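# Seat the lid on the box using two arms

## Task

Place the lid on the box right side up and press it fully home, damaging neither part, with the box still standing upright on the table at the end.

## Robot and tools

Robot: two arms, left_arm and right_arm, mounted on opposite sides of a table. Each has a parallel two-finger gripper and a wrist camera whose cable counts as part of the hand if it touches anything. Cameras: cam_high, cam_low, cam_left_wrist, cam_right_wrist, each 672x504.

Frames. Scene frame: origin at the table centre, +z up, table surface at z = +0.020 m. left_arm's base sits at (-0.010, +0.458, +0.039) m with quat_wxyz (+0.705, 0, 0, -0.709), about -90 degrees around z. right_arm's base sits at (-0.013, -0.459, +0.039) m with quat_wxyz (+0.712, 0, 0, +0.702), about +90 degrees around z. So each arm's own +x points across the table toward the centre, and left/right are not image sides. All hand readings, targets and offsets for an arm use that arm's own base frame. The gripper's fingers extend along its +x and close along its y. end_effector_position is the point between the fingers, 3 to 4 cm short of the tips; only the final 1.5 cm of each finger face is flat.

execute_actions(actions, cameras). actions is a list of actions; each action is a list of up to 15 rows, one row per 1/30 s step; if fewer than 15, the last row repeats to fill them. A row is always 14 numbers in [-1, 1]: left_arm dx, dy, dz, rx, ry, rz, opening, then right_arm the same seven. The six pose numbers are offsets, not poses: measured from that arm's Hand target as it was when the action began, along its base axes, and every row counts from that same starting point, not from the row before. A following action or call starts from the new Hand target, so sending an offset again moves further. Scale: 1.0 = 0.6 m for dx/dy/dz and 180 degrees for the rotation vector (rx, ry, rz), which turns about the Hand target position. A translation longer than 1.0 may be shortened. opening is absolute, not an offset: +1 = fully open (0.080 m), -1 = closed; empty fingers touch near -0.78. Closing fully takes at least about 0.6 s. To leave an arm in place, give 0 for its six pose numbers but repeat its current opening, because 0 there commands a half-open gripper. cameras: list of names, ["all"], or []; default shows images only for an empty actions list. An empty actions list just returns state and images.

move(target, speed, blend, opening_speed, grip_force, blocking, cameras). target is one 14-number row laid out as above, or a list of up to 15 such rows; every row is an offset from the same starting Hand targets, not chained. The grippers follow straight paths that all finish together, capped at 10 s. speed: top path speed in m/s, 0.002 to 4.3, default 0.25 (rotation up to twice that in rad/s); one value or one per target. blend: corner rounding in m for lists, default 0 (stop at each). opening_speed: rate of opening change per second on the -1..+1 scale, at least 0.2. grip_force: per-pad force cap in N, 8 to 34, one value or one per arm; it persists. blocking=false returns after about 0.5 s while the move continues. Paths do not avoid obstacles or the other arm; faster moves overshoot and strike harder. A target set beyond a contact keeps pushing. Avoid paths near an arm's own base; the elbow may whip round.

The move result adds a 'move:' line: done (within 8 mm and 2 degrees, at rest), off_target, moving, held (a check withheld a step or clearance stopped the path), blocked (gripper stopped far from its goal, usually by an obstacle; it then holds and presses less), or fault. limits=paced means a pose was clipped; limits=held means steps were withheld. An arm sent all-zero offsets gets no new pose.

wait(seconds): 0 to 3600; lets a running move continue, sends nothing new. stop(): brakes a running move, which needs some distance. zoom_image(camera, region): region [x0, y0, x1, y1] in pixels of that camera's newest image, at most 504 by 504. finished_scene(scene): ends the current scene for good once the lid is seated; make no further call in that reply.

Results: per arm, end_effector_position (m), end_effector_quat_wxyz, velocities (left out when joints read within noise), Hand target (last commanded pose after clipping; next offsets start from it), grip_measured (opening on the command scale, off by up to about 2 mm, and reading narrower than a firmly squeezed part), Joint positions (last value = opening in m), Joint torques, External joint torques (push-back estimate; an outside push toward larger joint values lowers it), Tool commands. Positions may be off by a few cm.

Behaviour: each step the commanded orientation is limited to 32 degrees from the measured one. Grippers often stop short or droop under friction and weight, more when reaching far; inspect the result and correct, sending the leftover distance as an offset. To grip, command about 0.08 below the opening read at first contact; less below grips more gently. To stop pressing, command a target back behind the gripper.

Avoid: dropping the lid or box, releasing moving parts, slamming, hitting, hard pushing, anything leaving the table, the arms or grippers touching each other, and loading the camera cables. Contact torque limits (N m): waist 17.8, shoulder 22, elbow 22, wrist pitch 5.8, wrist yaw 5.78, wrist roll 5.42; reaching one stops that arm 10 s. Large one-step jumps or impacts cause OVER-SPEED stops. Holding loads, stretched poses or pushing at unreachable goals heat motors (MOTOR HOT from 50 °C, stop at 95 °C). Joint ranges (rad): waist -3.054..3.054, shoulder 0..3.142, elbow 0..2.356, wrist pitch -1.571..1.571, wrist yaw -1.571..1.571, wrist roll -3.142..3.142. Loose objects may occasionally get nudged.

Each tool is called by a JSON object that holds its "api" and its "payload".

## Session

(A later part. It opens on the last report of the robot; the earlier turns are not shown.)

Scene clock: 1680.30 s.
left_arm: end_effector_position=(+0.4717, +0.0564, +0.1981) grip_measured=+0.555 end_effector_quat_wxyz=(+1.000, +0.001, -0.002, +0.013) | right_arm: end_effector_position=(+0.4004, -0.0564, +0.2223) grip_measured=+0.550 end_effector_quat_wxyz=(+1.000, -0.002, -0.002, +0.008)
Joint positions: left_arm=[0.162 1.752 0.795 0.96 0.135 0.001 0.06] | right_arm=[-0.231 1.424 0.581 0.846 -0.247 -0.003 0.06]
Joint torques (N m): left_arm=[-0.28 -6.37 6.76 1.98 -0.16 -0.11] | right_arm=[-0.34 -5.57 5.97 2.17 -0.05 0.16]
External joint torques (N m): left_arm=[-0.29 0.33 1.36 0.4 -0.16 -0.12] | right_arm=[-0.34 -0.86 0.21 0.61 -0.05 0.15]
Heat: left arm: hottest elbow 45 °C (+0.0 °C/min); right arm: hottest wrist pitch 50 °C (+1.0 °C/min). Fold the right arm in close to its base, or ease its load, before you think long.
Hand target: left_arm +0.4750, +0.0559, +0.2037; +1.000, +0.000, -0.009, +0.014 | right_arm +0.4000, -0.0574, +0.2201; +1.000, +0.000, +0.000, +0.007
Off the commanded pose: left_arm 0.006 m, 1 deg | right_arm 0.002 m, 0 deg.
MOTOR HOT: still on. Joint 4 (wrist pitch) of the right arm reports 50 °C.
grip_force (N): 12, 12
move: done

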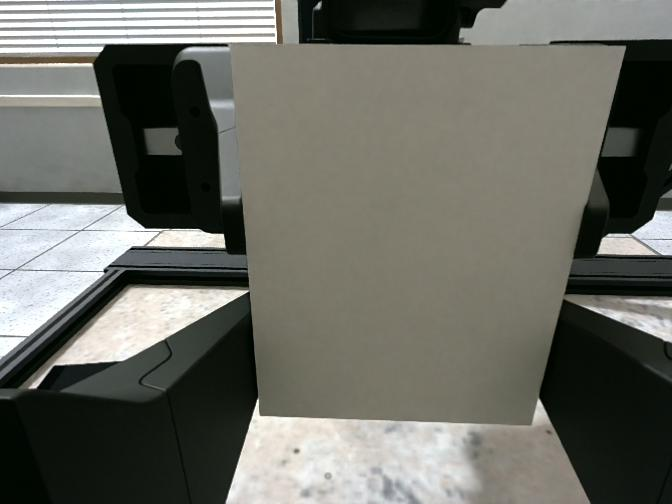

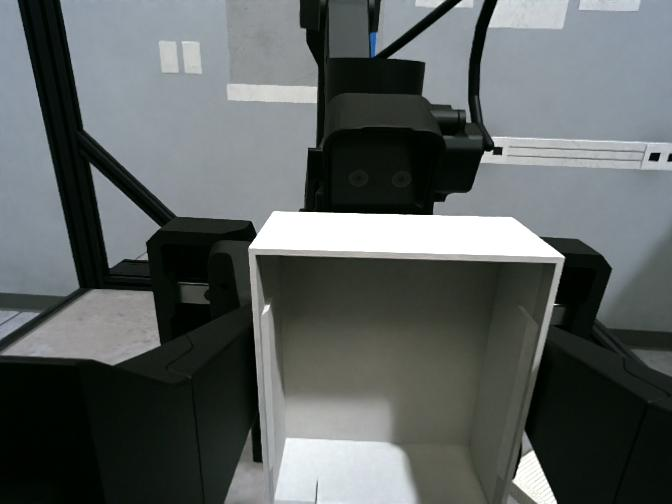

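{"api": "move", "payload": {"target": [0,0,0,0,0,0,0.4,0,0,0,0,0,0,1], "opening_speed": 1.0, "cameras": ["cam_left_wrist","cam_low"]}}

{"api": "move", "payload": {"target": [0,0,0,0,0,0,0.4,-0.25,0,0.01,0,0,0,1], "speed": 0.15, "cameras": ["all"]}}

Scene clock: 1696.97 s.
left_arm: end_effector_position=(+0.4717, +0.0562, +0.1981) grip_measured=+0.555 end_effector_quat_wxyz=(+1.000, +0.001, -0.001, +0.013) | right_arm: end_effector_position=(+0.4004, -0.0564, +0.2224) grip_measured=+0.996 end_effector_quat_wxyz=(+1.000, -0.002, -0.002, +0.008)
Joint positions: left_arm=[0.161 1.752 0.795 0.96 0.135 0.001 0.06] | right_arm=[-0.231 1.424 0.581 0.847 -0.247 -0.003 0.08]
Joint torques (N m): left_arm=[-0.15 -6.37 6.8 2.01 -0.14 -0.09] | right_arm=[-0.35 -5.56 6.02 2.1 -0.05 0.13]
External joint torques (N m): left_arm=[-0.16 0.27 1.46 0.44 -0.15 -0.09] | right_arm=[-0.35 -0.88 0.28 0.55 -0.05 0.13]
Heat: left arm: hottest elbow 45 °C (+0.0 °C/min); right arm: hottest wrist pitch 51 °C (+1.0 °C/min). Fold the right arm in close to its base, or ease its load, before you think long.
Hand target: left_arm +0.4750, +0.0560, +0.2037; +1.000, +0.000, -0.009, +0.014 | right_arm +0.4000, -0.0573, +0.2201; +1.000, +0.000, +0.000, +0.008
Off the commanded pose: left_arm 0.007 m, 1 deg | right_arm 0.003 m, 0 deg.
MOTOR HOT: still on. Joint 4 (wrist pitch) of the right arm reports 51 °C.
grip_force (N): 12, 12
move: done
Images, in order (width x height): cam_low 672x504, cam_left_wrist 672x504.

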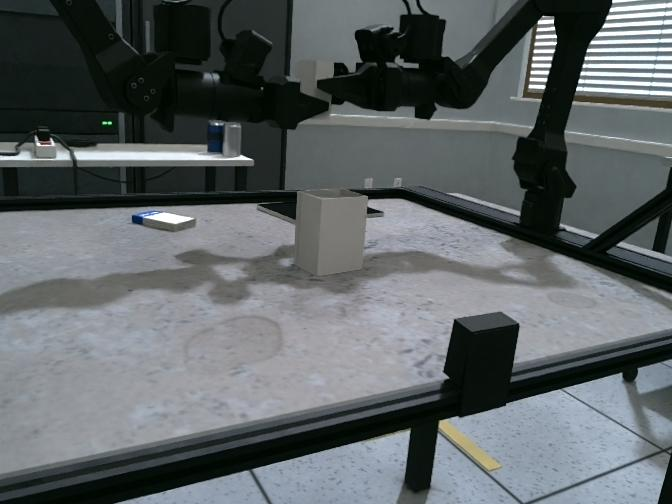

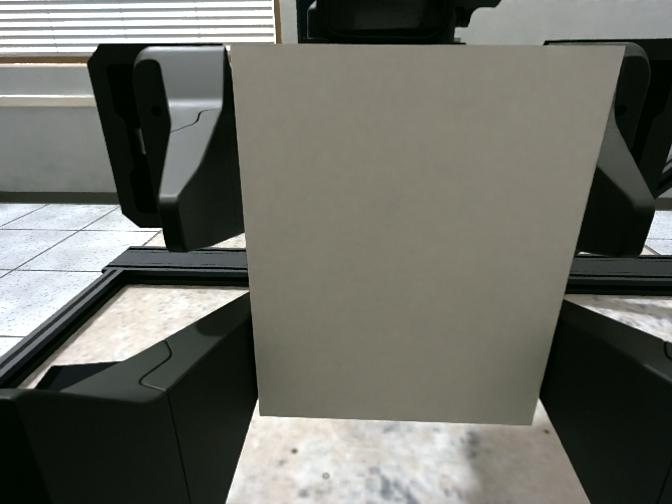

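Scene clock: 1698.60 s.
left_arm: end_effector_position=(+0.4717, +0.0562, +0.1981) grip_measured=+0.555 end_effector_quat_wxyz=(+1.000, +0.001, -0.001, +0.013) | right_arm: end_effector_position=(+0.2509, -0.0575, +0.2266) grip_measured=+0.997 end_effector_quat_wxyz=(+1.000, +0.001, +0.000, +0.007)
Joint positions: left_arm=[0.161 1.752 0.795 0.96 0.135 0.001 0.06] | right_arm=[-0.535 0.569 0.253 0.315 -0.549 0.001 0.08]
Joint torques (N m): left_arm=[-0.16 -6.4 6.8 2.01 -0.16 -0.1] | right_arm=[-0.31 -1.68 7.02 1.67 -0.14 0.07]
External joint torques (N m): left_arm=[-0.18 0.19 1.48 0.47 -0.15 -0.1] | right_arm=[-0.31 -1.24 0.55 0.2 -0.14 0.07]
Heat: left arm: hottest elbow 45 °C (+0.0 °C/min); right arm: hottest wrist pitch 50 °C (+0.0 °C/min). Fold the right arm in close to its base, or ease its load, before you think long.
Hand target: left_arm +0.4750, +0.0560, +0.2037; +1.000, +0.000, -0.009, +0.014 | right_arm +0.2500, -0.0573, +0.2260; +1.000, +0.000, +0.000, +0.007
Off the commanded pose: left_arm 0.007 m, 1 deg | right_arm 0.001 m, 0 deg.
MOTOR HOT: still on. Joint 4 (wrist pitch) of the right arm reports 50 °C.
grip_force (N): 12, 12
move: done

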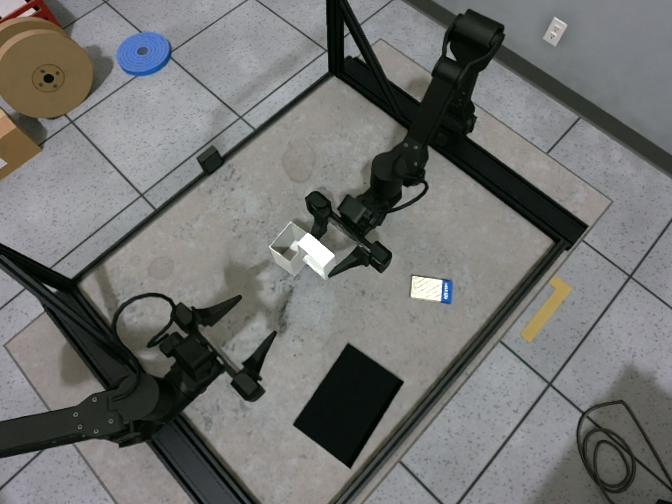

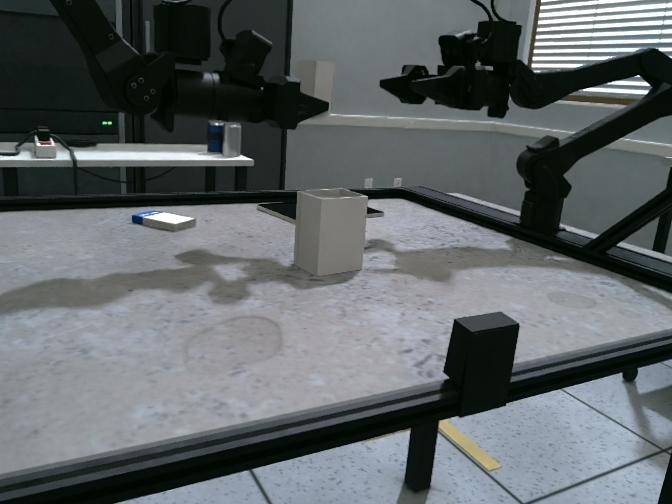

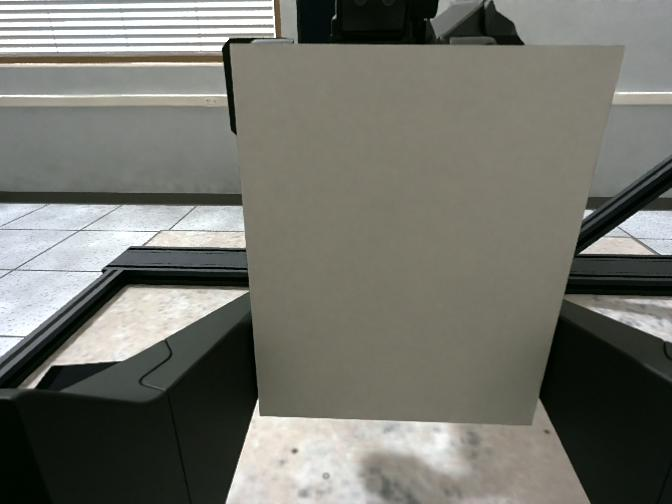

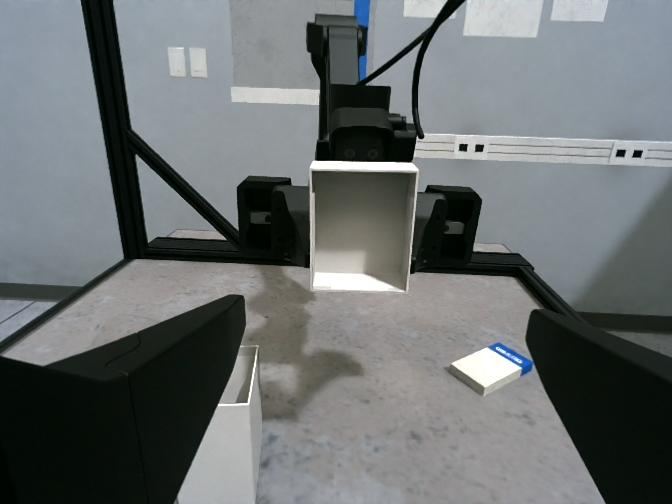

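{"api": "move", "payload": {"target": [-0.2417,-0.0933,-0.0228,-0.0291,0.5048,0.0147,0.4,-0.133,-0.1045,0,0,0,0,1], "speed": 0.35, "cameras": ["all"]}}

Scene clock: 1746.53 s.
left_arm: end_effector_position=(+0.3270, +0.0012, +0.1872) grip_measured=+0.555 end_effector_quat_wxyz=(+0.703, -0.030, +0.710, +0.031) | right_arm: end_effector_position=(+0.1706, -0.1196, +0.2233) grip_measured=+0.997 end_effector_quat_wxyz=(+1.000, +0.004, +0.001, +0.007)
Joint positions: left_arm=[0.003 1.805 1.744 -1.521 -0.001 -0.083 0.06] | right_arm=[-1.406 0.623 0.25 0.365 -1.42 -0.001 0.08]
Joint torques (N m): left_arm=[-0.26 -6.44 6.6 0.45 0.06 -0.15] | right_arm=[-0.31 -0.52 7.76 1.54 -0.14 0.11]
External joint torques (N m): left_arm=[-0.27 0.44 1.38 0.14 0.06 -0.15] | right_arm=[-0.31 -0.3 1.71 0.48 -0.14 0.11]
Heat: left arm: hottest elbow 45 °C (+0.0 °C/min); right arm: hottest elbow 42 °C (+4.0 °C/min).
Hand target: left_arm +0.3300, +0.0000, +0.1899; +0.707, -0.031, +0.706, +0.031 | right_arm +0.1702, -0.1200, +0.2260; +1.000, +0.000, +0.000, +0.008
Off the commanded pose: left_arm 0.004 m, 1 deg | right_arm 0.003 m, 0 deg.
MOTOR HOT: cleared for the motors of the right arm.
grip_force (N): 12, 12
move: done

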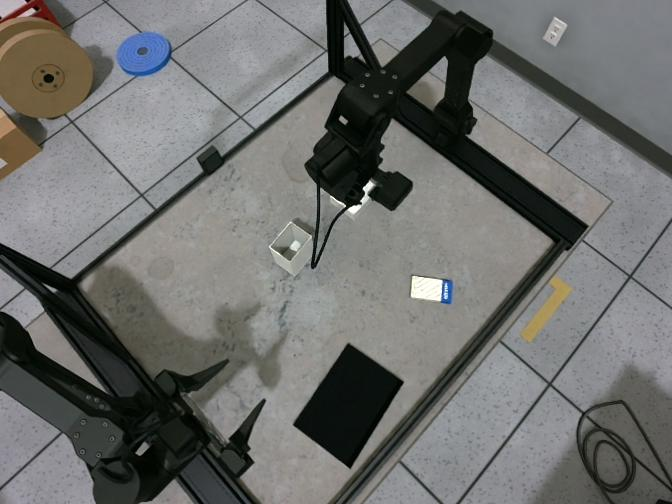

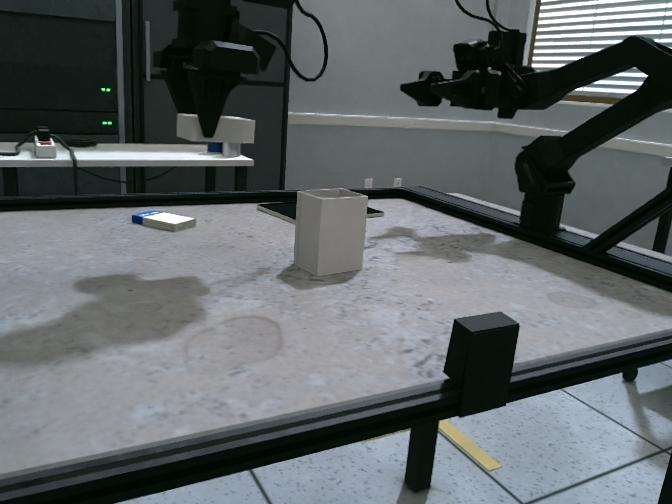

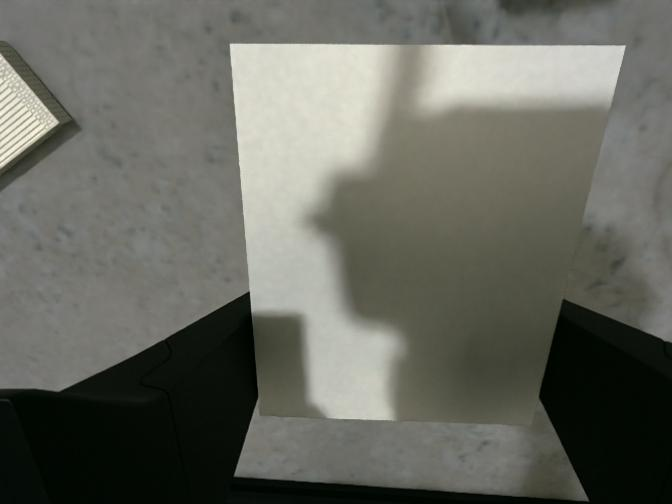

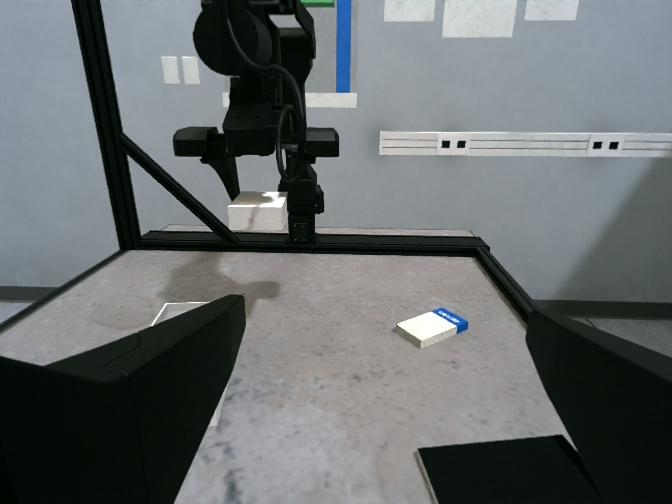

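{"api": "move", "payload": {"target": [0.2333,-0.0733,-0.0583,0.0029,-0.0332,0,0.4,0.083,0.2833,-0.0433,0,0.111,-0.005,1], "speed": 0.2, "cameras": ["all"]}}

{"api": "zoom_image", "payload": {"camera": "cam_low", "region": [240, 80, 440, 290]}}

Scene clock: 1893.70 s.
left_arm: end_effector_position=(+0.4663, -0.0440, +0.1517) grip_measured=+0.555 end_effector_quat_wxyz=(+0.751, -0.031, +0.659, +0.027) | right_arm: end_effector_position=(+0.2195, +0.0496, +0.1925) grip_measured=+0.997 end_effector_quat_wxyz=(+0.984, -0.005, +0.181, +0.000)
Joint positions: left_arm=[-0.098 2.307 2.343 -1.476 -0.013 -0.181 0.06] | right_arm=[0.563 0.469 0.432 -0.387 0.524 0.212 0.08]
Joint torques (N m): left_arm=[-0.09 -9.79 6.67 0.91 -0.24 -0.12] | right_arm=[0.41 -0.23 9.42 1.71 0.25 0.16]
External joint torques (N m): left_arm=[-0.26 0.28 1.37 0.39 -0.22 -0.12] | right_arm=[0.43 -0.26 3.11 0.25 0.12 0.16]
Heat: left arm: hottest elbow 44 °C (+1.0 °C/min); right arm: hottest elbow 44 °C (+1.0 °C/min).
Hand target: left_arm +0.4699, -0.0440, +0.1550; +0.743, -0.030, +0.668, +0.032 | right_arm +0.2201, +0.0500, +0.2001; +0.985, +0.001, +0.173, +0.000
Off the commanded pose: left_arm 0.005 m, 2 deg | right_arm 0.008 m, 1 deg.
joint sent to its limit (left arm) — joint 3 (elbow), upper limit, where the elbow is as straight as it goes. The joint targets still meet the commanded pose.
grip_force (N): 12, 12
move: done

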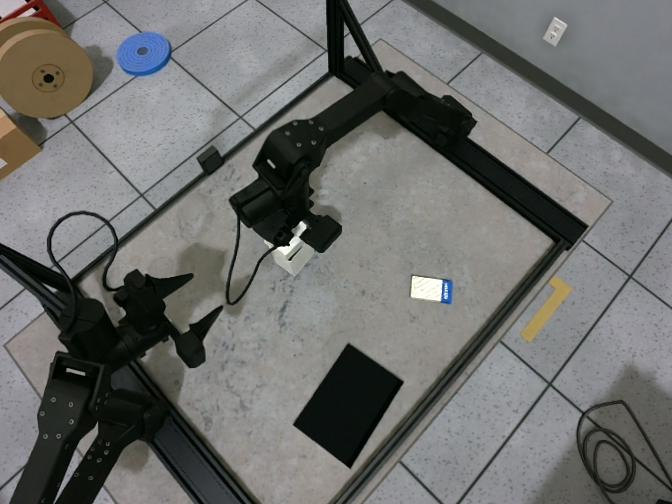

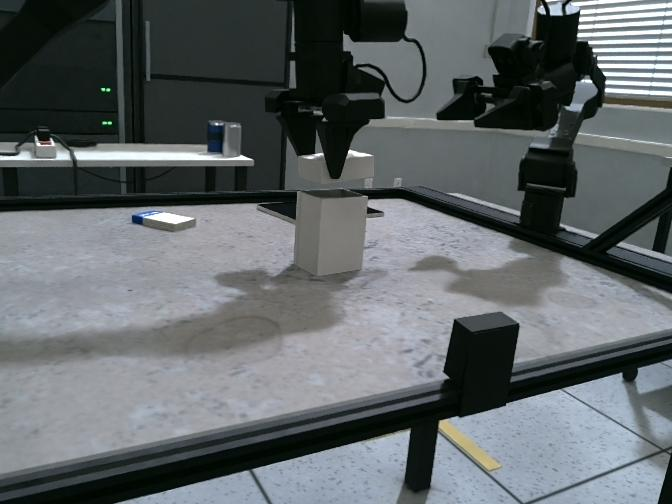

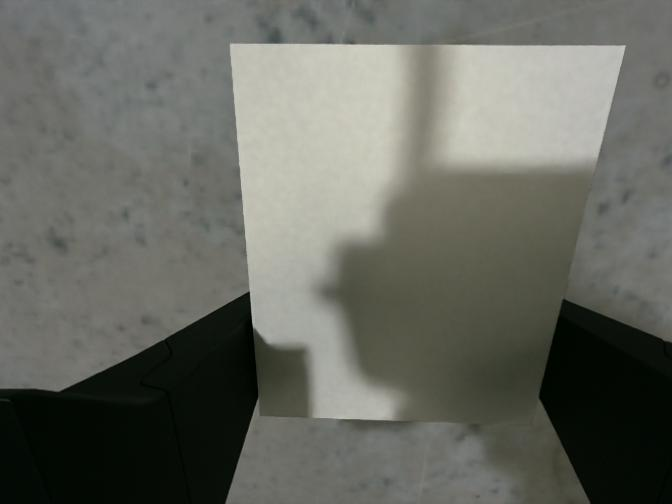

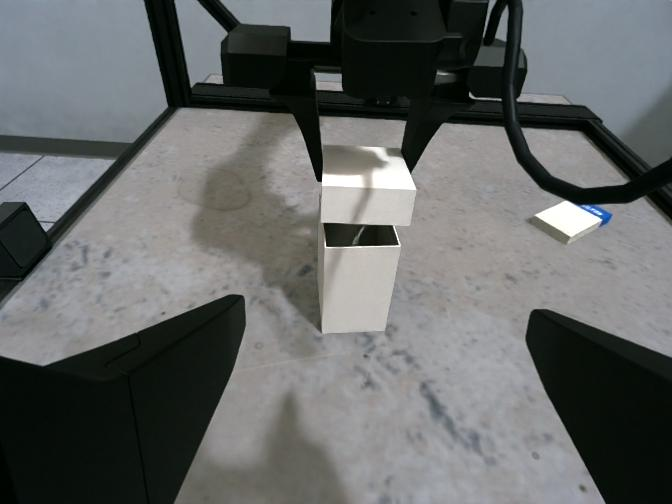

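Scaled by 2.400 from the camera's image (finer frame: 960x720).

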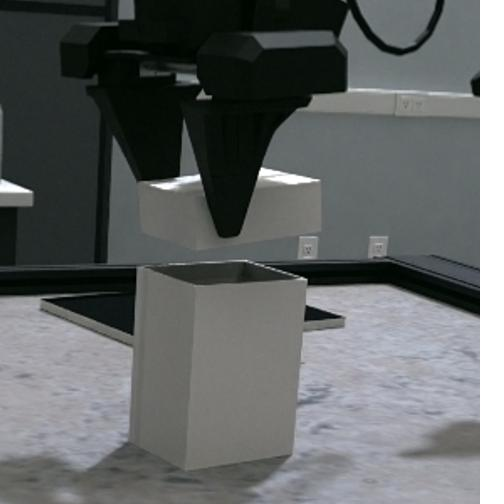

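{"api": "zoom_image", "payload": {"camera": "cam_right_wrist", "region": [290, 130, 440, 350]}}

Scaled by 2.291 from the camera's image (finer frame: 960x720).

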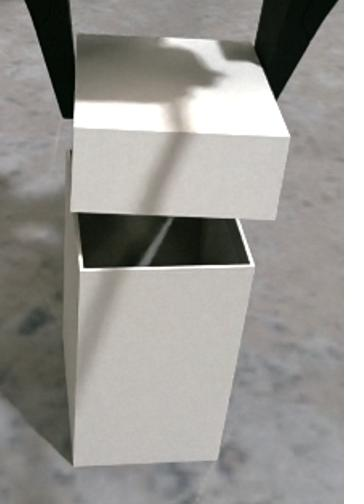

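{"api": "move", "payload": {"target": [-0.0063,-0.0045,-0.0028,-0.0044,0.033,0.0294,0.4,0,0,0,0,0,0,1], "speed": 0.1, "cameras": ["cam_low","cam_right_wrist","cam_left_wrist"]}}

{"api": "zoom_image", "payload": {"camera": "cam_low", "region": [240, 80, 440, 290]}}

{"api": "zoom_image", "payload": {"camera": "cam_right_wrist", "region": [290, 130, 440, 350]}}

Scene clock: 1988.17 s.
left_arm: end_effector_position=(+0.4632, -0.0448, +0.1508) grip_measured=+0.555 end_effector_quat_wxyz=(+0.744, -0.068, +0.663, +0.057) | right_arm: end_effector_position=(+0.2195, +0.0496, +0.1925) grip_measured=+0.997 end_effector_quat_wxyz=(+0.984, -0.004, +0.181, +0.000)
Joint positions: left_arm=[-0.098 2.308 2.343 -1.49 -0.005 -0.275 0.06] | right_arm=[0.563 0.469 0.432 -0.387 0.524 0.212 0.08]
Joint torques (N m): left_arm=[-0.14 -9.57 6.65 0.66 0.21 -0.09] | right_arm=[0.29 -0.42 9.27 1.74 0.3 0.22]
External joint torques (N m): left_arm=[-0.13 0.57 1.33 0.17 0.22 -0.09] | right_arm=[0.29 -0.41 2.9 0.26 0.16 0.21]
Heat: left arm: hottest elbow 49 °C (+1.0 °C/min); right arm: hottest elbow 50 °C (+2.0 °C/min). Fold the right arm in close to its base, or ease its load, before you think long.
Hand target: left_arm +0.4662, -0.0466, +0.1533; +0.704, -0.064, +0.704, +0.063 | right_arm +0.2201, +0.0500, +0.2001; +0.985, +0.002, +0.173, +0.000
Off the commanded pose: left_arm 0.004 m, 7 deg | right_arm 0.008 m, 1 deg.
MOTOR HOT: joint 3 (elbow) of the right arm reports 50 °C; the controller stops that arm at 95 °C. To cool a motor, set the load down, stop pushing, or move to a pose that needs little force.
joint sent to its limit (left arm) — joint 3 (elbow), upper limit, where the elbow is as straight as it goes. The joint targets are off in orientation, not in position.
grip_force (N): 12, 12
move: off_target (left_arm)
Images, in order (width x height): cam_low 672x504, cam_left_wrist 672x504, cam_right_wrist 672x504.

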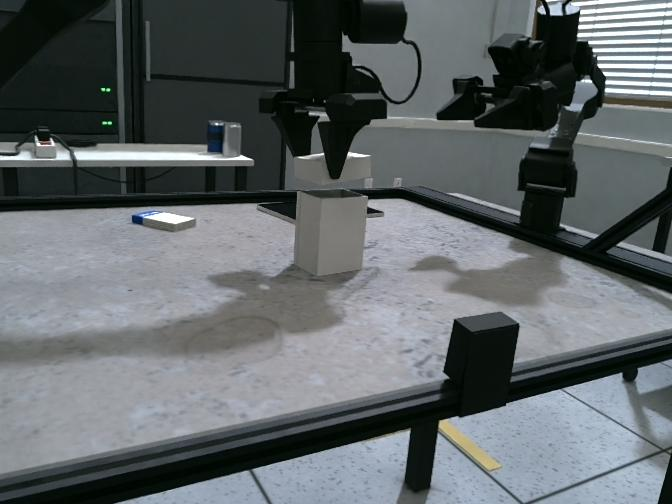

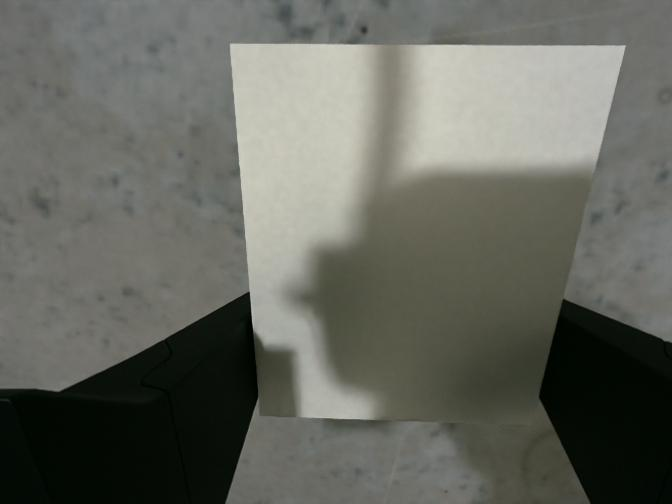

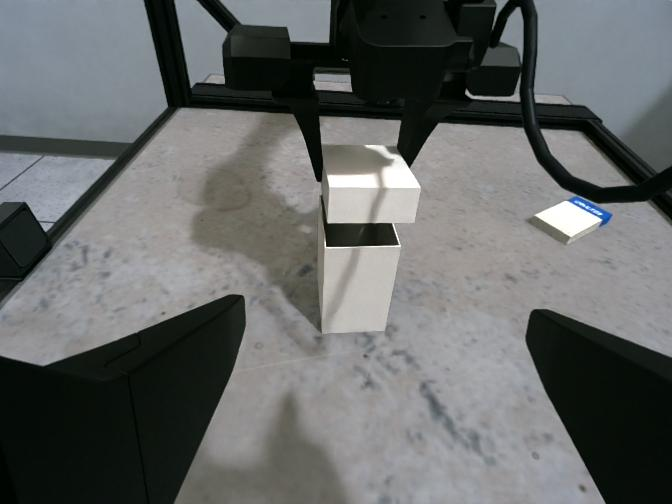

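Scaled by 2.400 from the camera's image (finer frame: 960x720).

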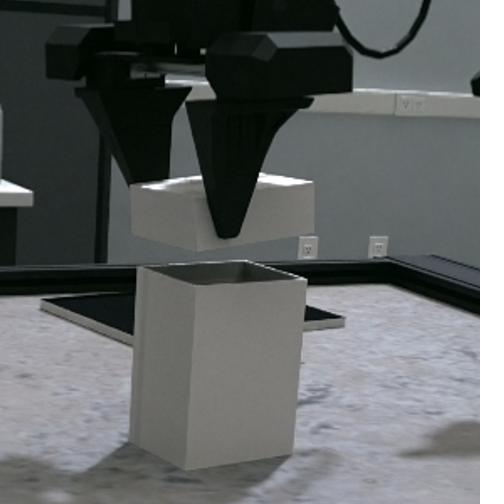

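Scaled by 2.291 from the camera's image (finer frame: 960x720).

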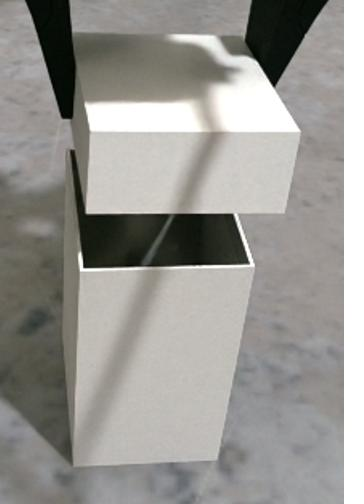

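{"api": "zoom_image", "payload": {"camera": "cam_low", "region": [284, 140, 384, 215]}}

Scaled by 5.040 from the camera's image (finer frame: 960x720).

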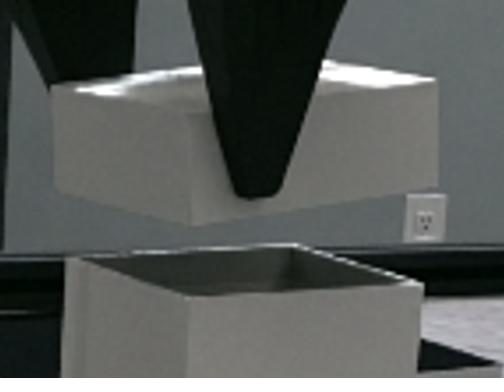

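{"api": "move", "payload": {"target": [-0.0037,-0.0067,-0.022,0,0,0,0.4,0,0,0,0,0,0,1], "speed": 0.06, "cameras": ["cam_low","cam_right_wrist"]}}

{"api": "zoom_image", "payload": {"camera": "cam_low", "region": [284, 140, 384, 215]}}

{"api": "zoom_image", "payload": {"camera": "cam_right_wrist", "region": [290, 130, 440, 350]}}

Scene clock: 2111.97 s.
left_arm: end_effector_position=(+0.4610, -0.0482, +0.1377) grip_measured=+0.555 end_effector_quat_wxyz=(+0.730, -0.066, +0.678, +0.060) | right_arm: end_effector_position=(+0.2195, +0.0496, +0.1925) grip_measured=+0.997 end_effector_quat_wxyz=(+0.984, -0.004, +0.181, +0.000)
Joint positions: left_arm=[-0.106 2.337 2.343 -1.504 -0.005 -0.284 0.06] | right_arm=[0.563 0.469 0.432 -0.387 0.524 0.212 0.08]
Joint torques (N m): left_arm=[-0.21 -9.88 6.68 0.6 0.19 -0.12] | right_arm=[0.43 -0.28 9.21 1.72 0.29 0.2]
External joint torques (N m): left_arm=[-0.23 0.3 1.44 0.18 0.21 -0.12] | right_arm=[0.43 -0.27 2.81 0.23 0.16 0.2]
Heat: left arm: hottest elbow 50 °C (+0.0 °C/min); right arm: hottest elbow 52 °C (+1.0 °C/min). Fold the left arm in close to its base, or ease its load, before you think long. Fold the right arm in close to its base, or ease its load, before you think long.
Hand target: left_arm +0.4639, -0.0507, +0.1402; +0.704, -0.064, +0.704, +0.063 | right_arm +0.2201, +0.0500, +0.2001; +0.985, +0.002, +0.173, +0.000
Off the commanded pose: left_arm 0.005 m, 4 deg | right_arm 0.008 m, 1 deg.
MOTOR HOT: joint 3 (elbow) of the left arm reports 50 °C; the controller stops that arm at 95 °C. To cool a motor, set the load down, stop pushing, or move to a pose that needs little force.
MOTOR HOT: still on. Joint 3 (elbow) of the right arm reports 52 °C.
joint sent to its limit (left arm) — joint 3 (elbow), upper limit, where the elbow is as straight as it goes. The joint targets are off in orientation, not in position.
grip_force (N): 12, 12
move: off_target (left_arm)

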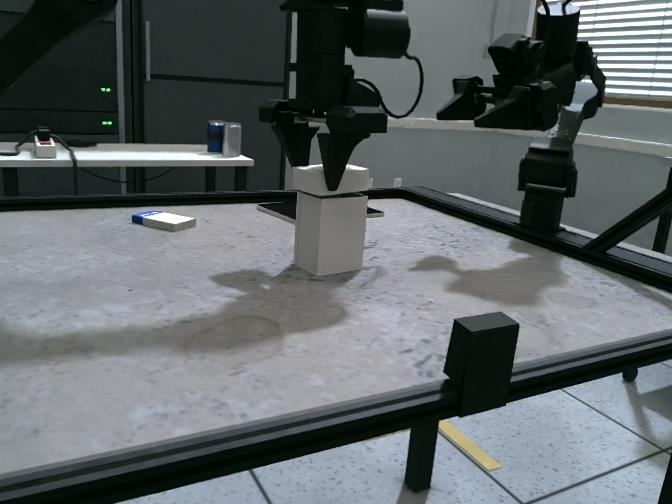

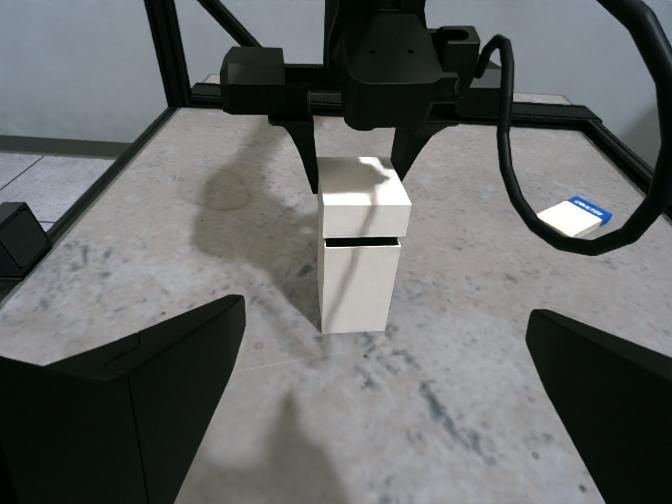

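Scaled by 5.040 from the camera's image (finer frame: 960x720).

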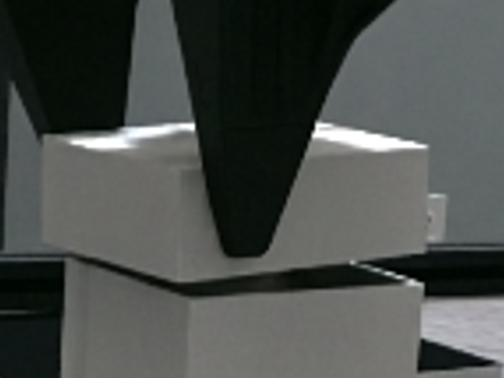

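Scaled by 2.291 from the camera's image (finer frame: 960x720).

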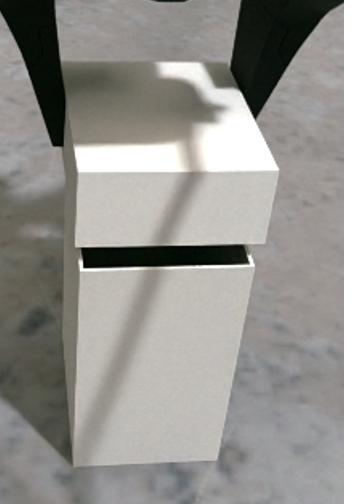

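{"api": "move", "payload": {"target": [0.0042,-0.0017,-0.007,0,0,0,0.4,0,0,0,0,0,0,1], "speed": 0.05, "cameras": ["cam_low","cam_right_wrist"]}}

{"api": "zoom_image", "payload": {"camera": "cam_low", "region": [284, 140, 384, 215]}}

{"api": "zoom_image", "payload": {"camera": "cam_right_wrist", "region": [290, 180, 440, 290]}}

Scene clock: 2146.10 s.
left_arm: end_effector_position=(+0.4628, -0.0491, +0.1335) grip_measured=+0.555 end_effector_quat_wxyz=(+0.729, -0.066, +0.679, +0.060) | right_arm: end_effector_position=(+0.2195, +0.0496, +0.1925) grip_measured=+0.997 end_effector_quat_wxyz=(+0.984, -0.004, +0.181, +0.000)
Joint positions: left_arm=[-0.107 2.346 2.343 -1.497 -0.005 -0.286 0.06] | right_arm=[0.563 0.469 0.432 -0.387 0.524 0.212 0.08]
Joint torques (N m): left_arm=[-0.27 -9.75 6.61 0.84 0.17 -0.13] | right_arm=[0.35 -0.28 9.31 1.73 0.27 0.18]
External joint torques (N m): left_arm=[-0.42 0.45 1.37 0.41 0.19 -0.13] | right_arm=[0.35 -0.28 2.88 0.23 0.14 0.17]
Heat: left arm: hottest elbow 50 °C (+0.0 °C/min); right arm: hottest elbow 52 °C (+1.0 °C/min). Fold the left arm in close to its base, or ease its load, before you think long. Fold the right arm in close to its base, or ease its load, before you think long.
Hand target: left_arm +0.4664, -0.0518, +0.1359; +0.704, -0.064, +0.704, +0.063 | right_arm +0.2201, +0.0500, +0.2001; +0.985, +0.002, +0.173, +0.000
Off the commanded pose: left_arm 0.005 m, 4 deg | right_arm 0.008 m, 1 deg.
MOTOR HOT: still on. Joint 3 (elbow) of the left arm reports 50 °C.
MOTOR HOT: still on. Joint 3 (elbow) of the right arm reports 52 °C.
joint sent to its limit (left arm) — joint 3 (elbow), upper limit, where the elbow is as straight as it goes. The joint targets are off in orientation, not in position.
grip_force (N): 12, 12
move: off_target (left_arm)

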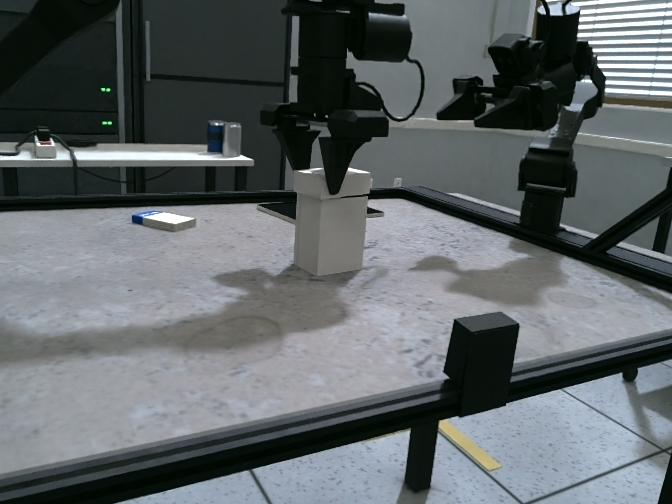

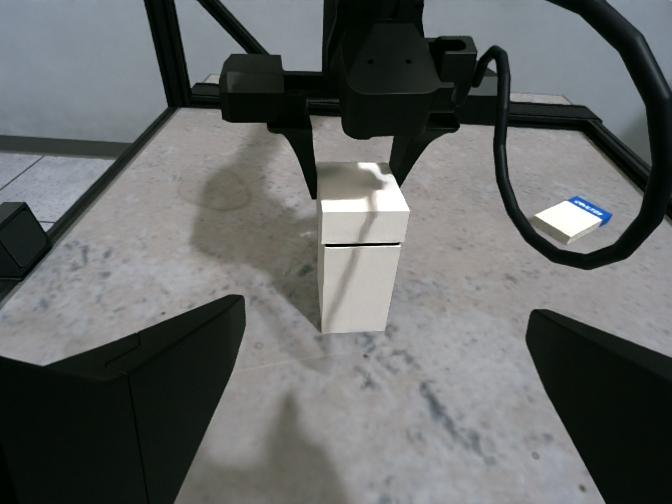

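Scaled by 5.040 from the camera's image (finer frame: 960x720).

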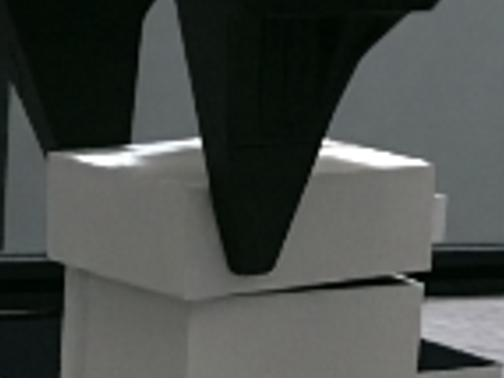

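Scaled by 3.360 from the camera's image (finer frame: 960x720).

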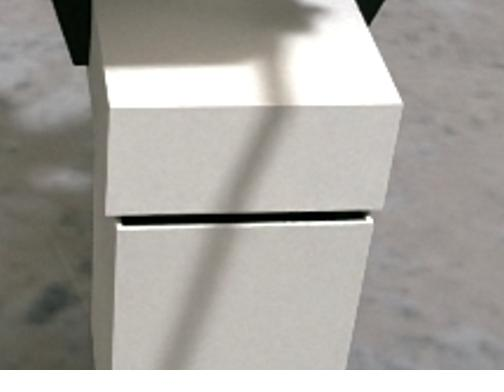

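{"api": "move", "payload": {"target": [0,0,-0.01,0,0,0,0.4,0,0,0,0,0,0,1], "speed": 0.03, "cameras": ["cam_low","cam_right_wrist"]}}

{"api": "zoom_image", "payload": {"camera": "cam_low", "region": [284, 140, 384, 215]}}

{"api": "zoom_image", "payload": {"camera": "cam_right_wrist", "region": [290, 180, 440, 290]}}

Scene clock: 2166.17 s.
left_arm: end_effector_position=(+0.4632, -0.0491, +0.1323) grip_measured=+0.555 end_effector_quat_wxyz=(+0.728, -0.066, +0.680, +0.060) | right_arm: end_effector_position=(+0.2195, +0.0496, +0.1925) grip_measured=+0.997 end_effector_quat_wxyz=(+0.984, -0.004, +0.181, +0.000)
Joint positions: left_arm=[-0.107 2.351 2.347 -1.499 -0.005 -0.286 0.06] | right_arm=[0.563 0.469 0.432 -0.387 0.524 0.212 0.08]
Joint torques (N m): left_arm=[-0.24 -8.78 6.24 0.83 0.2 -0.11] | right_arm=[0.36 -0.29 9.34 1.69 0.3 0.18]
External joint torques (N m): left_arm=[-0.28 1.47 1.01 0.43 0.22 -0.11] | right_arm=[0.35 -0.3 2.94 0.2 0.17 0.18]
Heat: left arm: hottest elbow 50 °C (+0.0 °C/min); right arm: hottest elbow 53 °C (+1.0 °C/min). Fold the left arm in close to its base, or ease its load, before you think long. Fold the right arm in close to its base, or ease its load, before you think long.
Hand target: left_arm +0.4664, -0.0518, +0.1300; +0.704, -0.064, +0.704, +0.063 | right_arm +0.2201, +0.0500, +0.2001; +0.985, +0.002, +0.173, +0.000
Off the commanded pose: left_arm 0.005 m, 4 deg | right_arm 0.008 m, 1 deg.
MOTOR HOT: still on. Joint 3 (elbow) of the left arm reports 50 °C.
MOTOR HOT: still on. Joint 3 (elbow) of the right arm reports 53 °C.
joint sent to its limit (left arm) — joint 3 (elbow), upper limit, where the elbow is as straight as it goes. The joint targets are off in orientation, not in position.
grip_force (N): 12, 12
move: off_target (left_arm)

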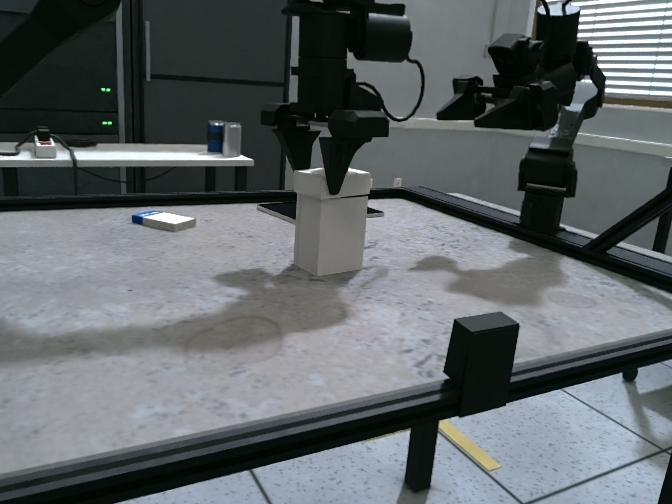

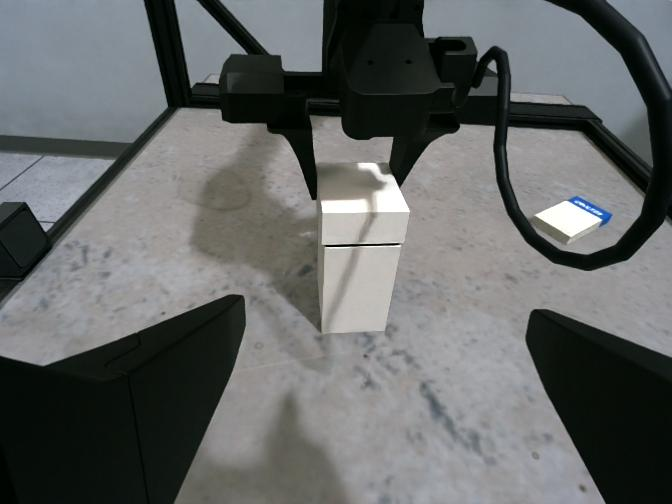

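Scaled by 5.040 from the camera's image (finer frame: 960x720).

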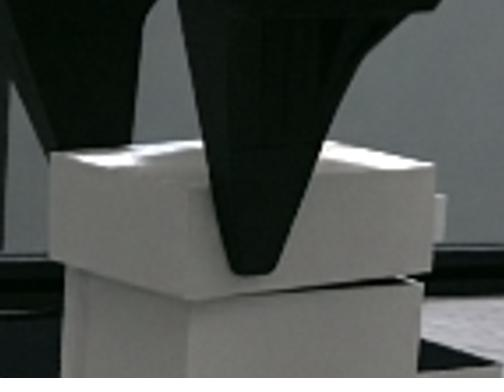

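Scaled by 3.360 from the camera's image (finer frame: 960x720).

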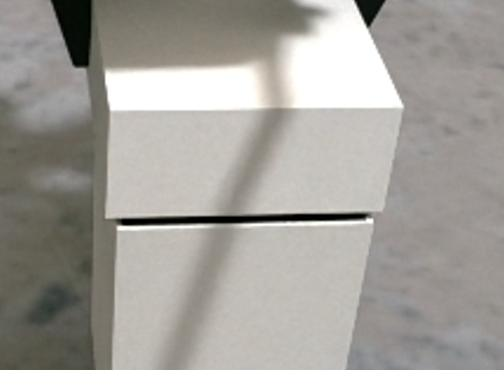

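{"api": "move", "payload": {"target": [[-0.0035,0,0.004,0,0,0,0.4,0,0,0,0,0,0,1],[-0.0042,0,-0.006,0,0,0,0.4,0,0,0,0,0,0,1]], "speed": 0.03, "cameras": ["cam_low","cam_right_wrist"]}}

{"api": "zoom_image", "payload": {"camera": "cam_low", "region": [284, 140, 384, 215]}}

{"api": "zoom_image", "payload": {"camera": "cam_right_wrist", "region": [290, 180, 440, 290]}}

Scene clock: 2191.40 s.
left_arm: end_effector_position=(+0.4619, -0.0490, +0.1312) grip_measured=+0.555 end_effector_quat_wxyz=(+0.724, -0.065, +0.684, +0.061) | right_arm: end_effector_position=(+0.2195, +0.0496, +0.1925) grip_measured=+0.997 end_effector_quat_wxyz=(+0.984, -0.004, +0.181, +0.000)
Joint positions: left_arm=[-0.107 2.356 2.351 -1.508 -0.005 -0.286 0.06] | right_arm=[0.563 0.469 0.432 -0.387 0.524 0.212 0.08]
Joint torques (N m): left_arm=[-0.27 -8.43 5.7 0.62 0.19 -0.14] | right_arm=[0.28 -0.29 9.23 1.72 0.29 0.17]
External joint torques (N m): left_arm=[-0.28 1.84 0.48 0.25 0.2 -0.14] | right_arm=[0.27 -0.3 2.84 0.23 0.16 0.17]
Heat: left arm: hottest elbow 49 °C (-1.0 °C/min); right arm: hottest elbow 53 °C (+1.0 °C/min). Fold the left arm in close to its base, or ease its load, before you think long. Fold the right arm in close to its base, or ease its load, before you think long.
Hand target: left_arm +0.4640, -0.0517, +0.1263; +0.704, -0.064, +0.704, +0.063 | right_arm +0.2201, +0.0500, +0.2001; +0.985, +0.002, +0.173, +0.000
Off the commanded pose: left_arm 0.006 m, 3 deg | right_arm 0.008 m, 1 deg.
MOTOR HOT: still on. Joint 3 (elbow) of the left arm reports 49 °C.
MOTOR HOT: still on. Joint 3 (elbow) of the right arm reports 53 °C.
joint sent to its limit (left arm) — joint 3 (elbow), upper limit, where the elbow is as straight as it goes. The joint targets are off in orientation, not in position.
grip_force (N): 12, 12
move: off_target (left_arm)

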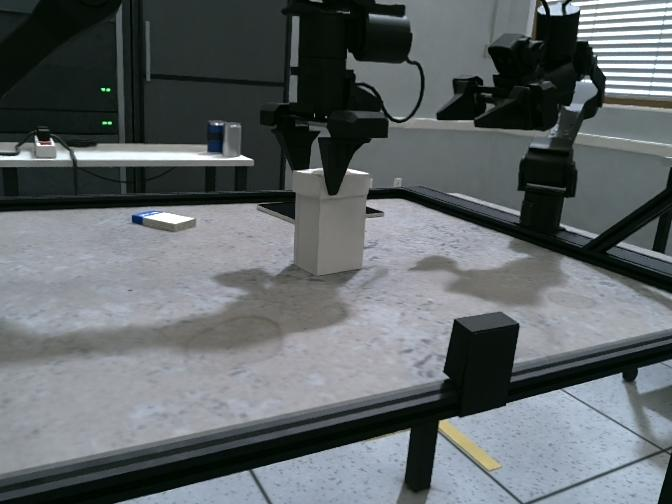

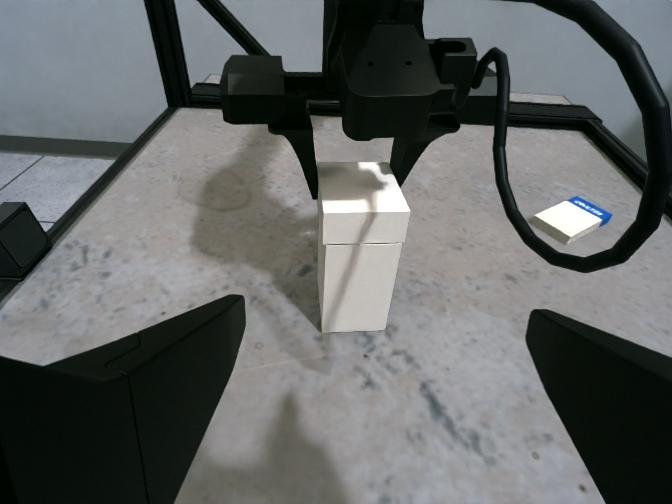

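Scaled by 5.040 from the camera's image (finer frame: 960x720).

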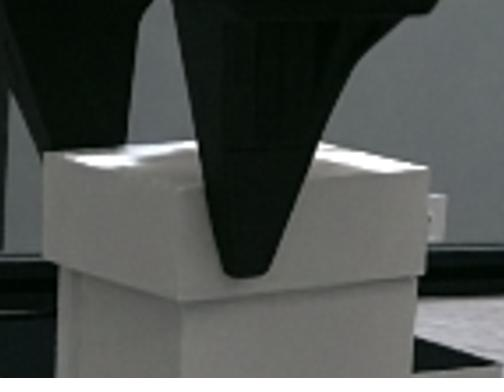

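Scaled by 3.360 from the camera's image (finer frame: 960x720).

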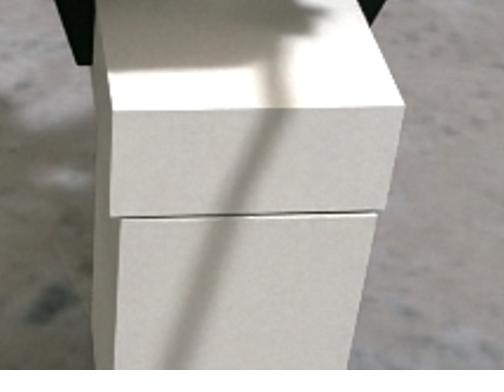

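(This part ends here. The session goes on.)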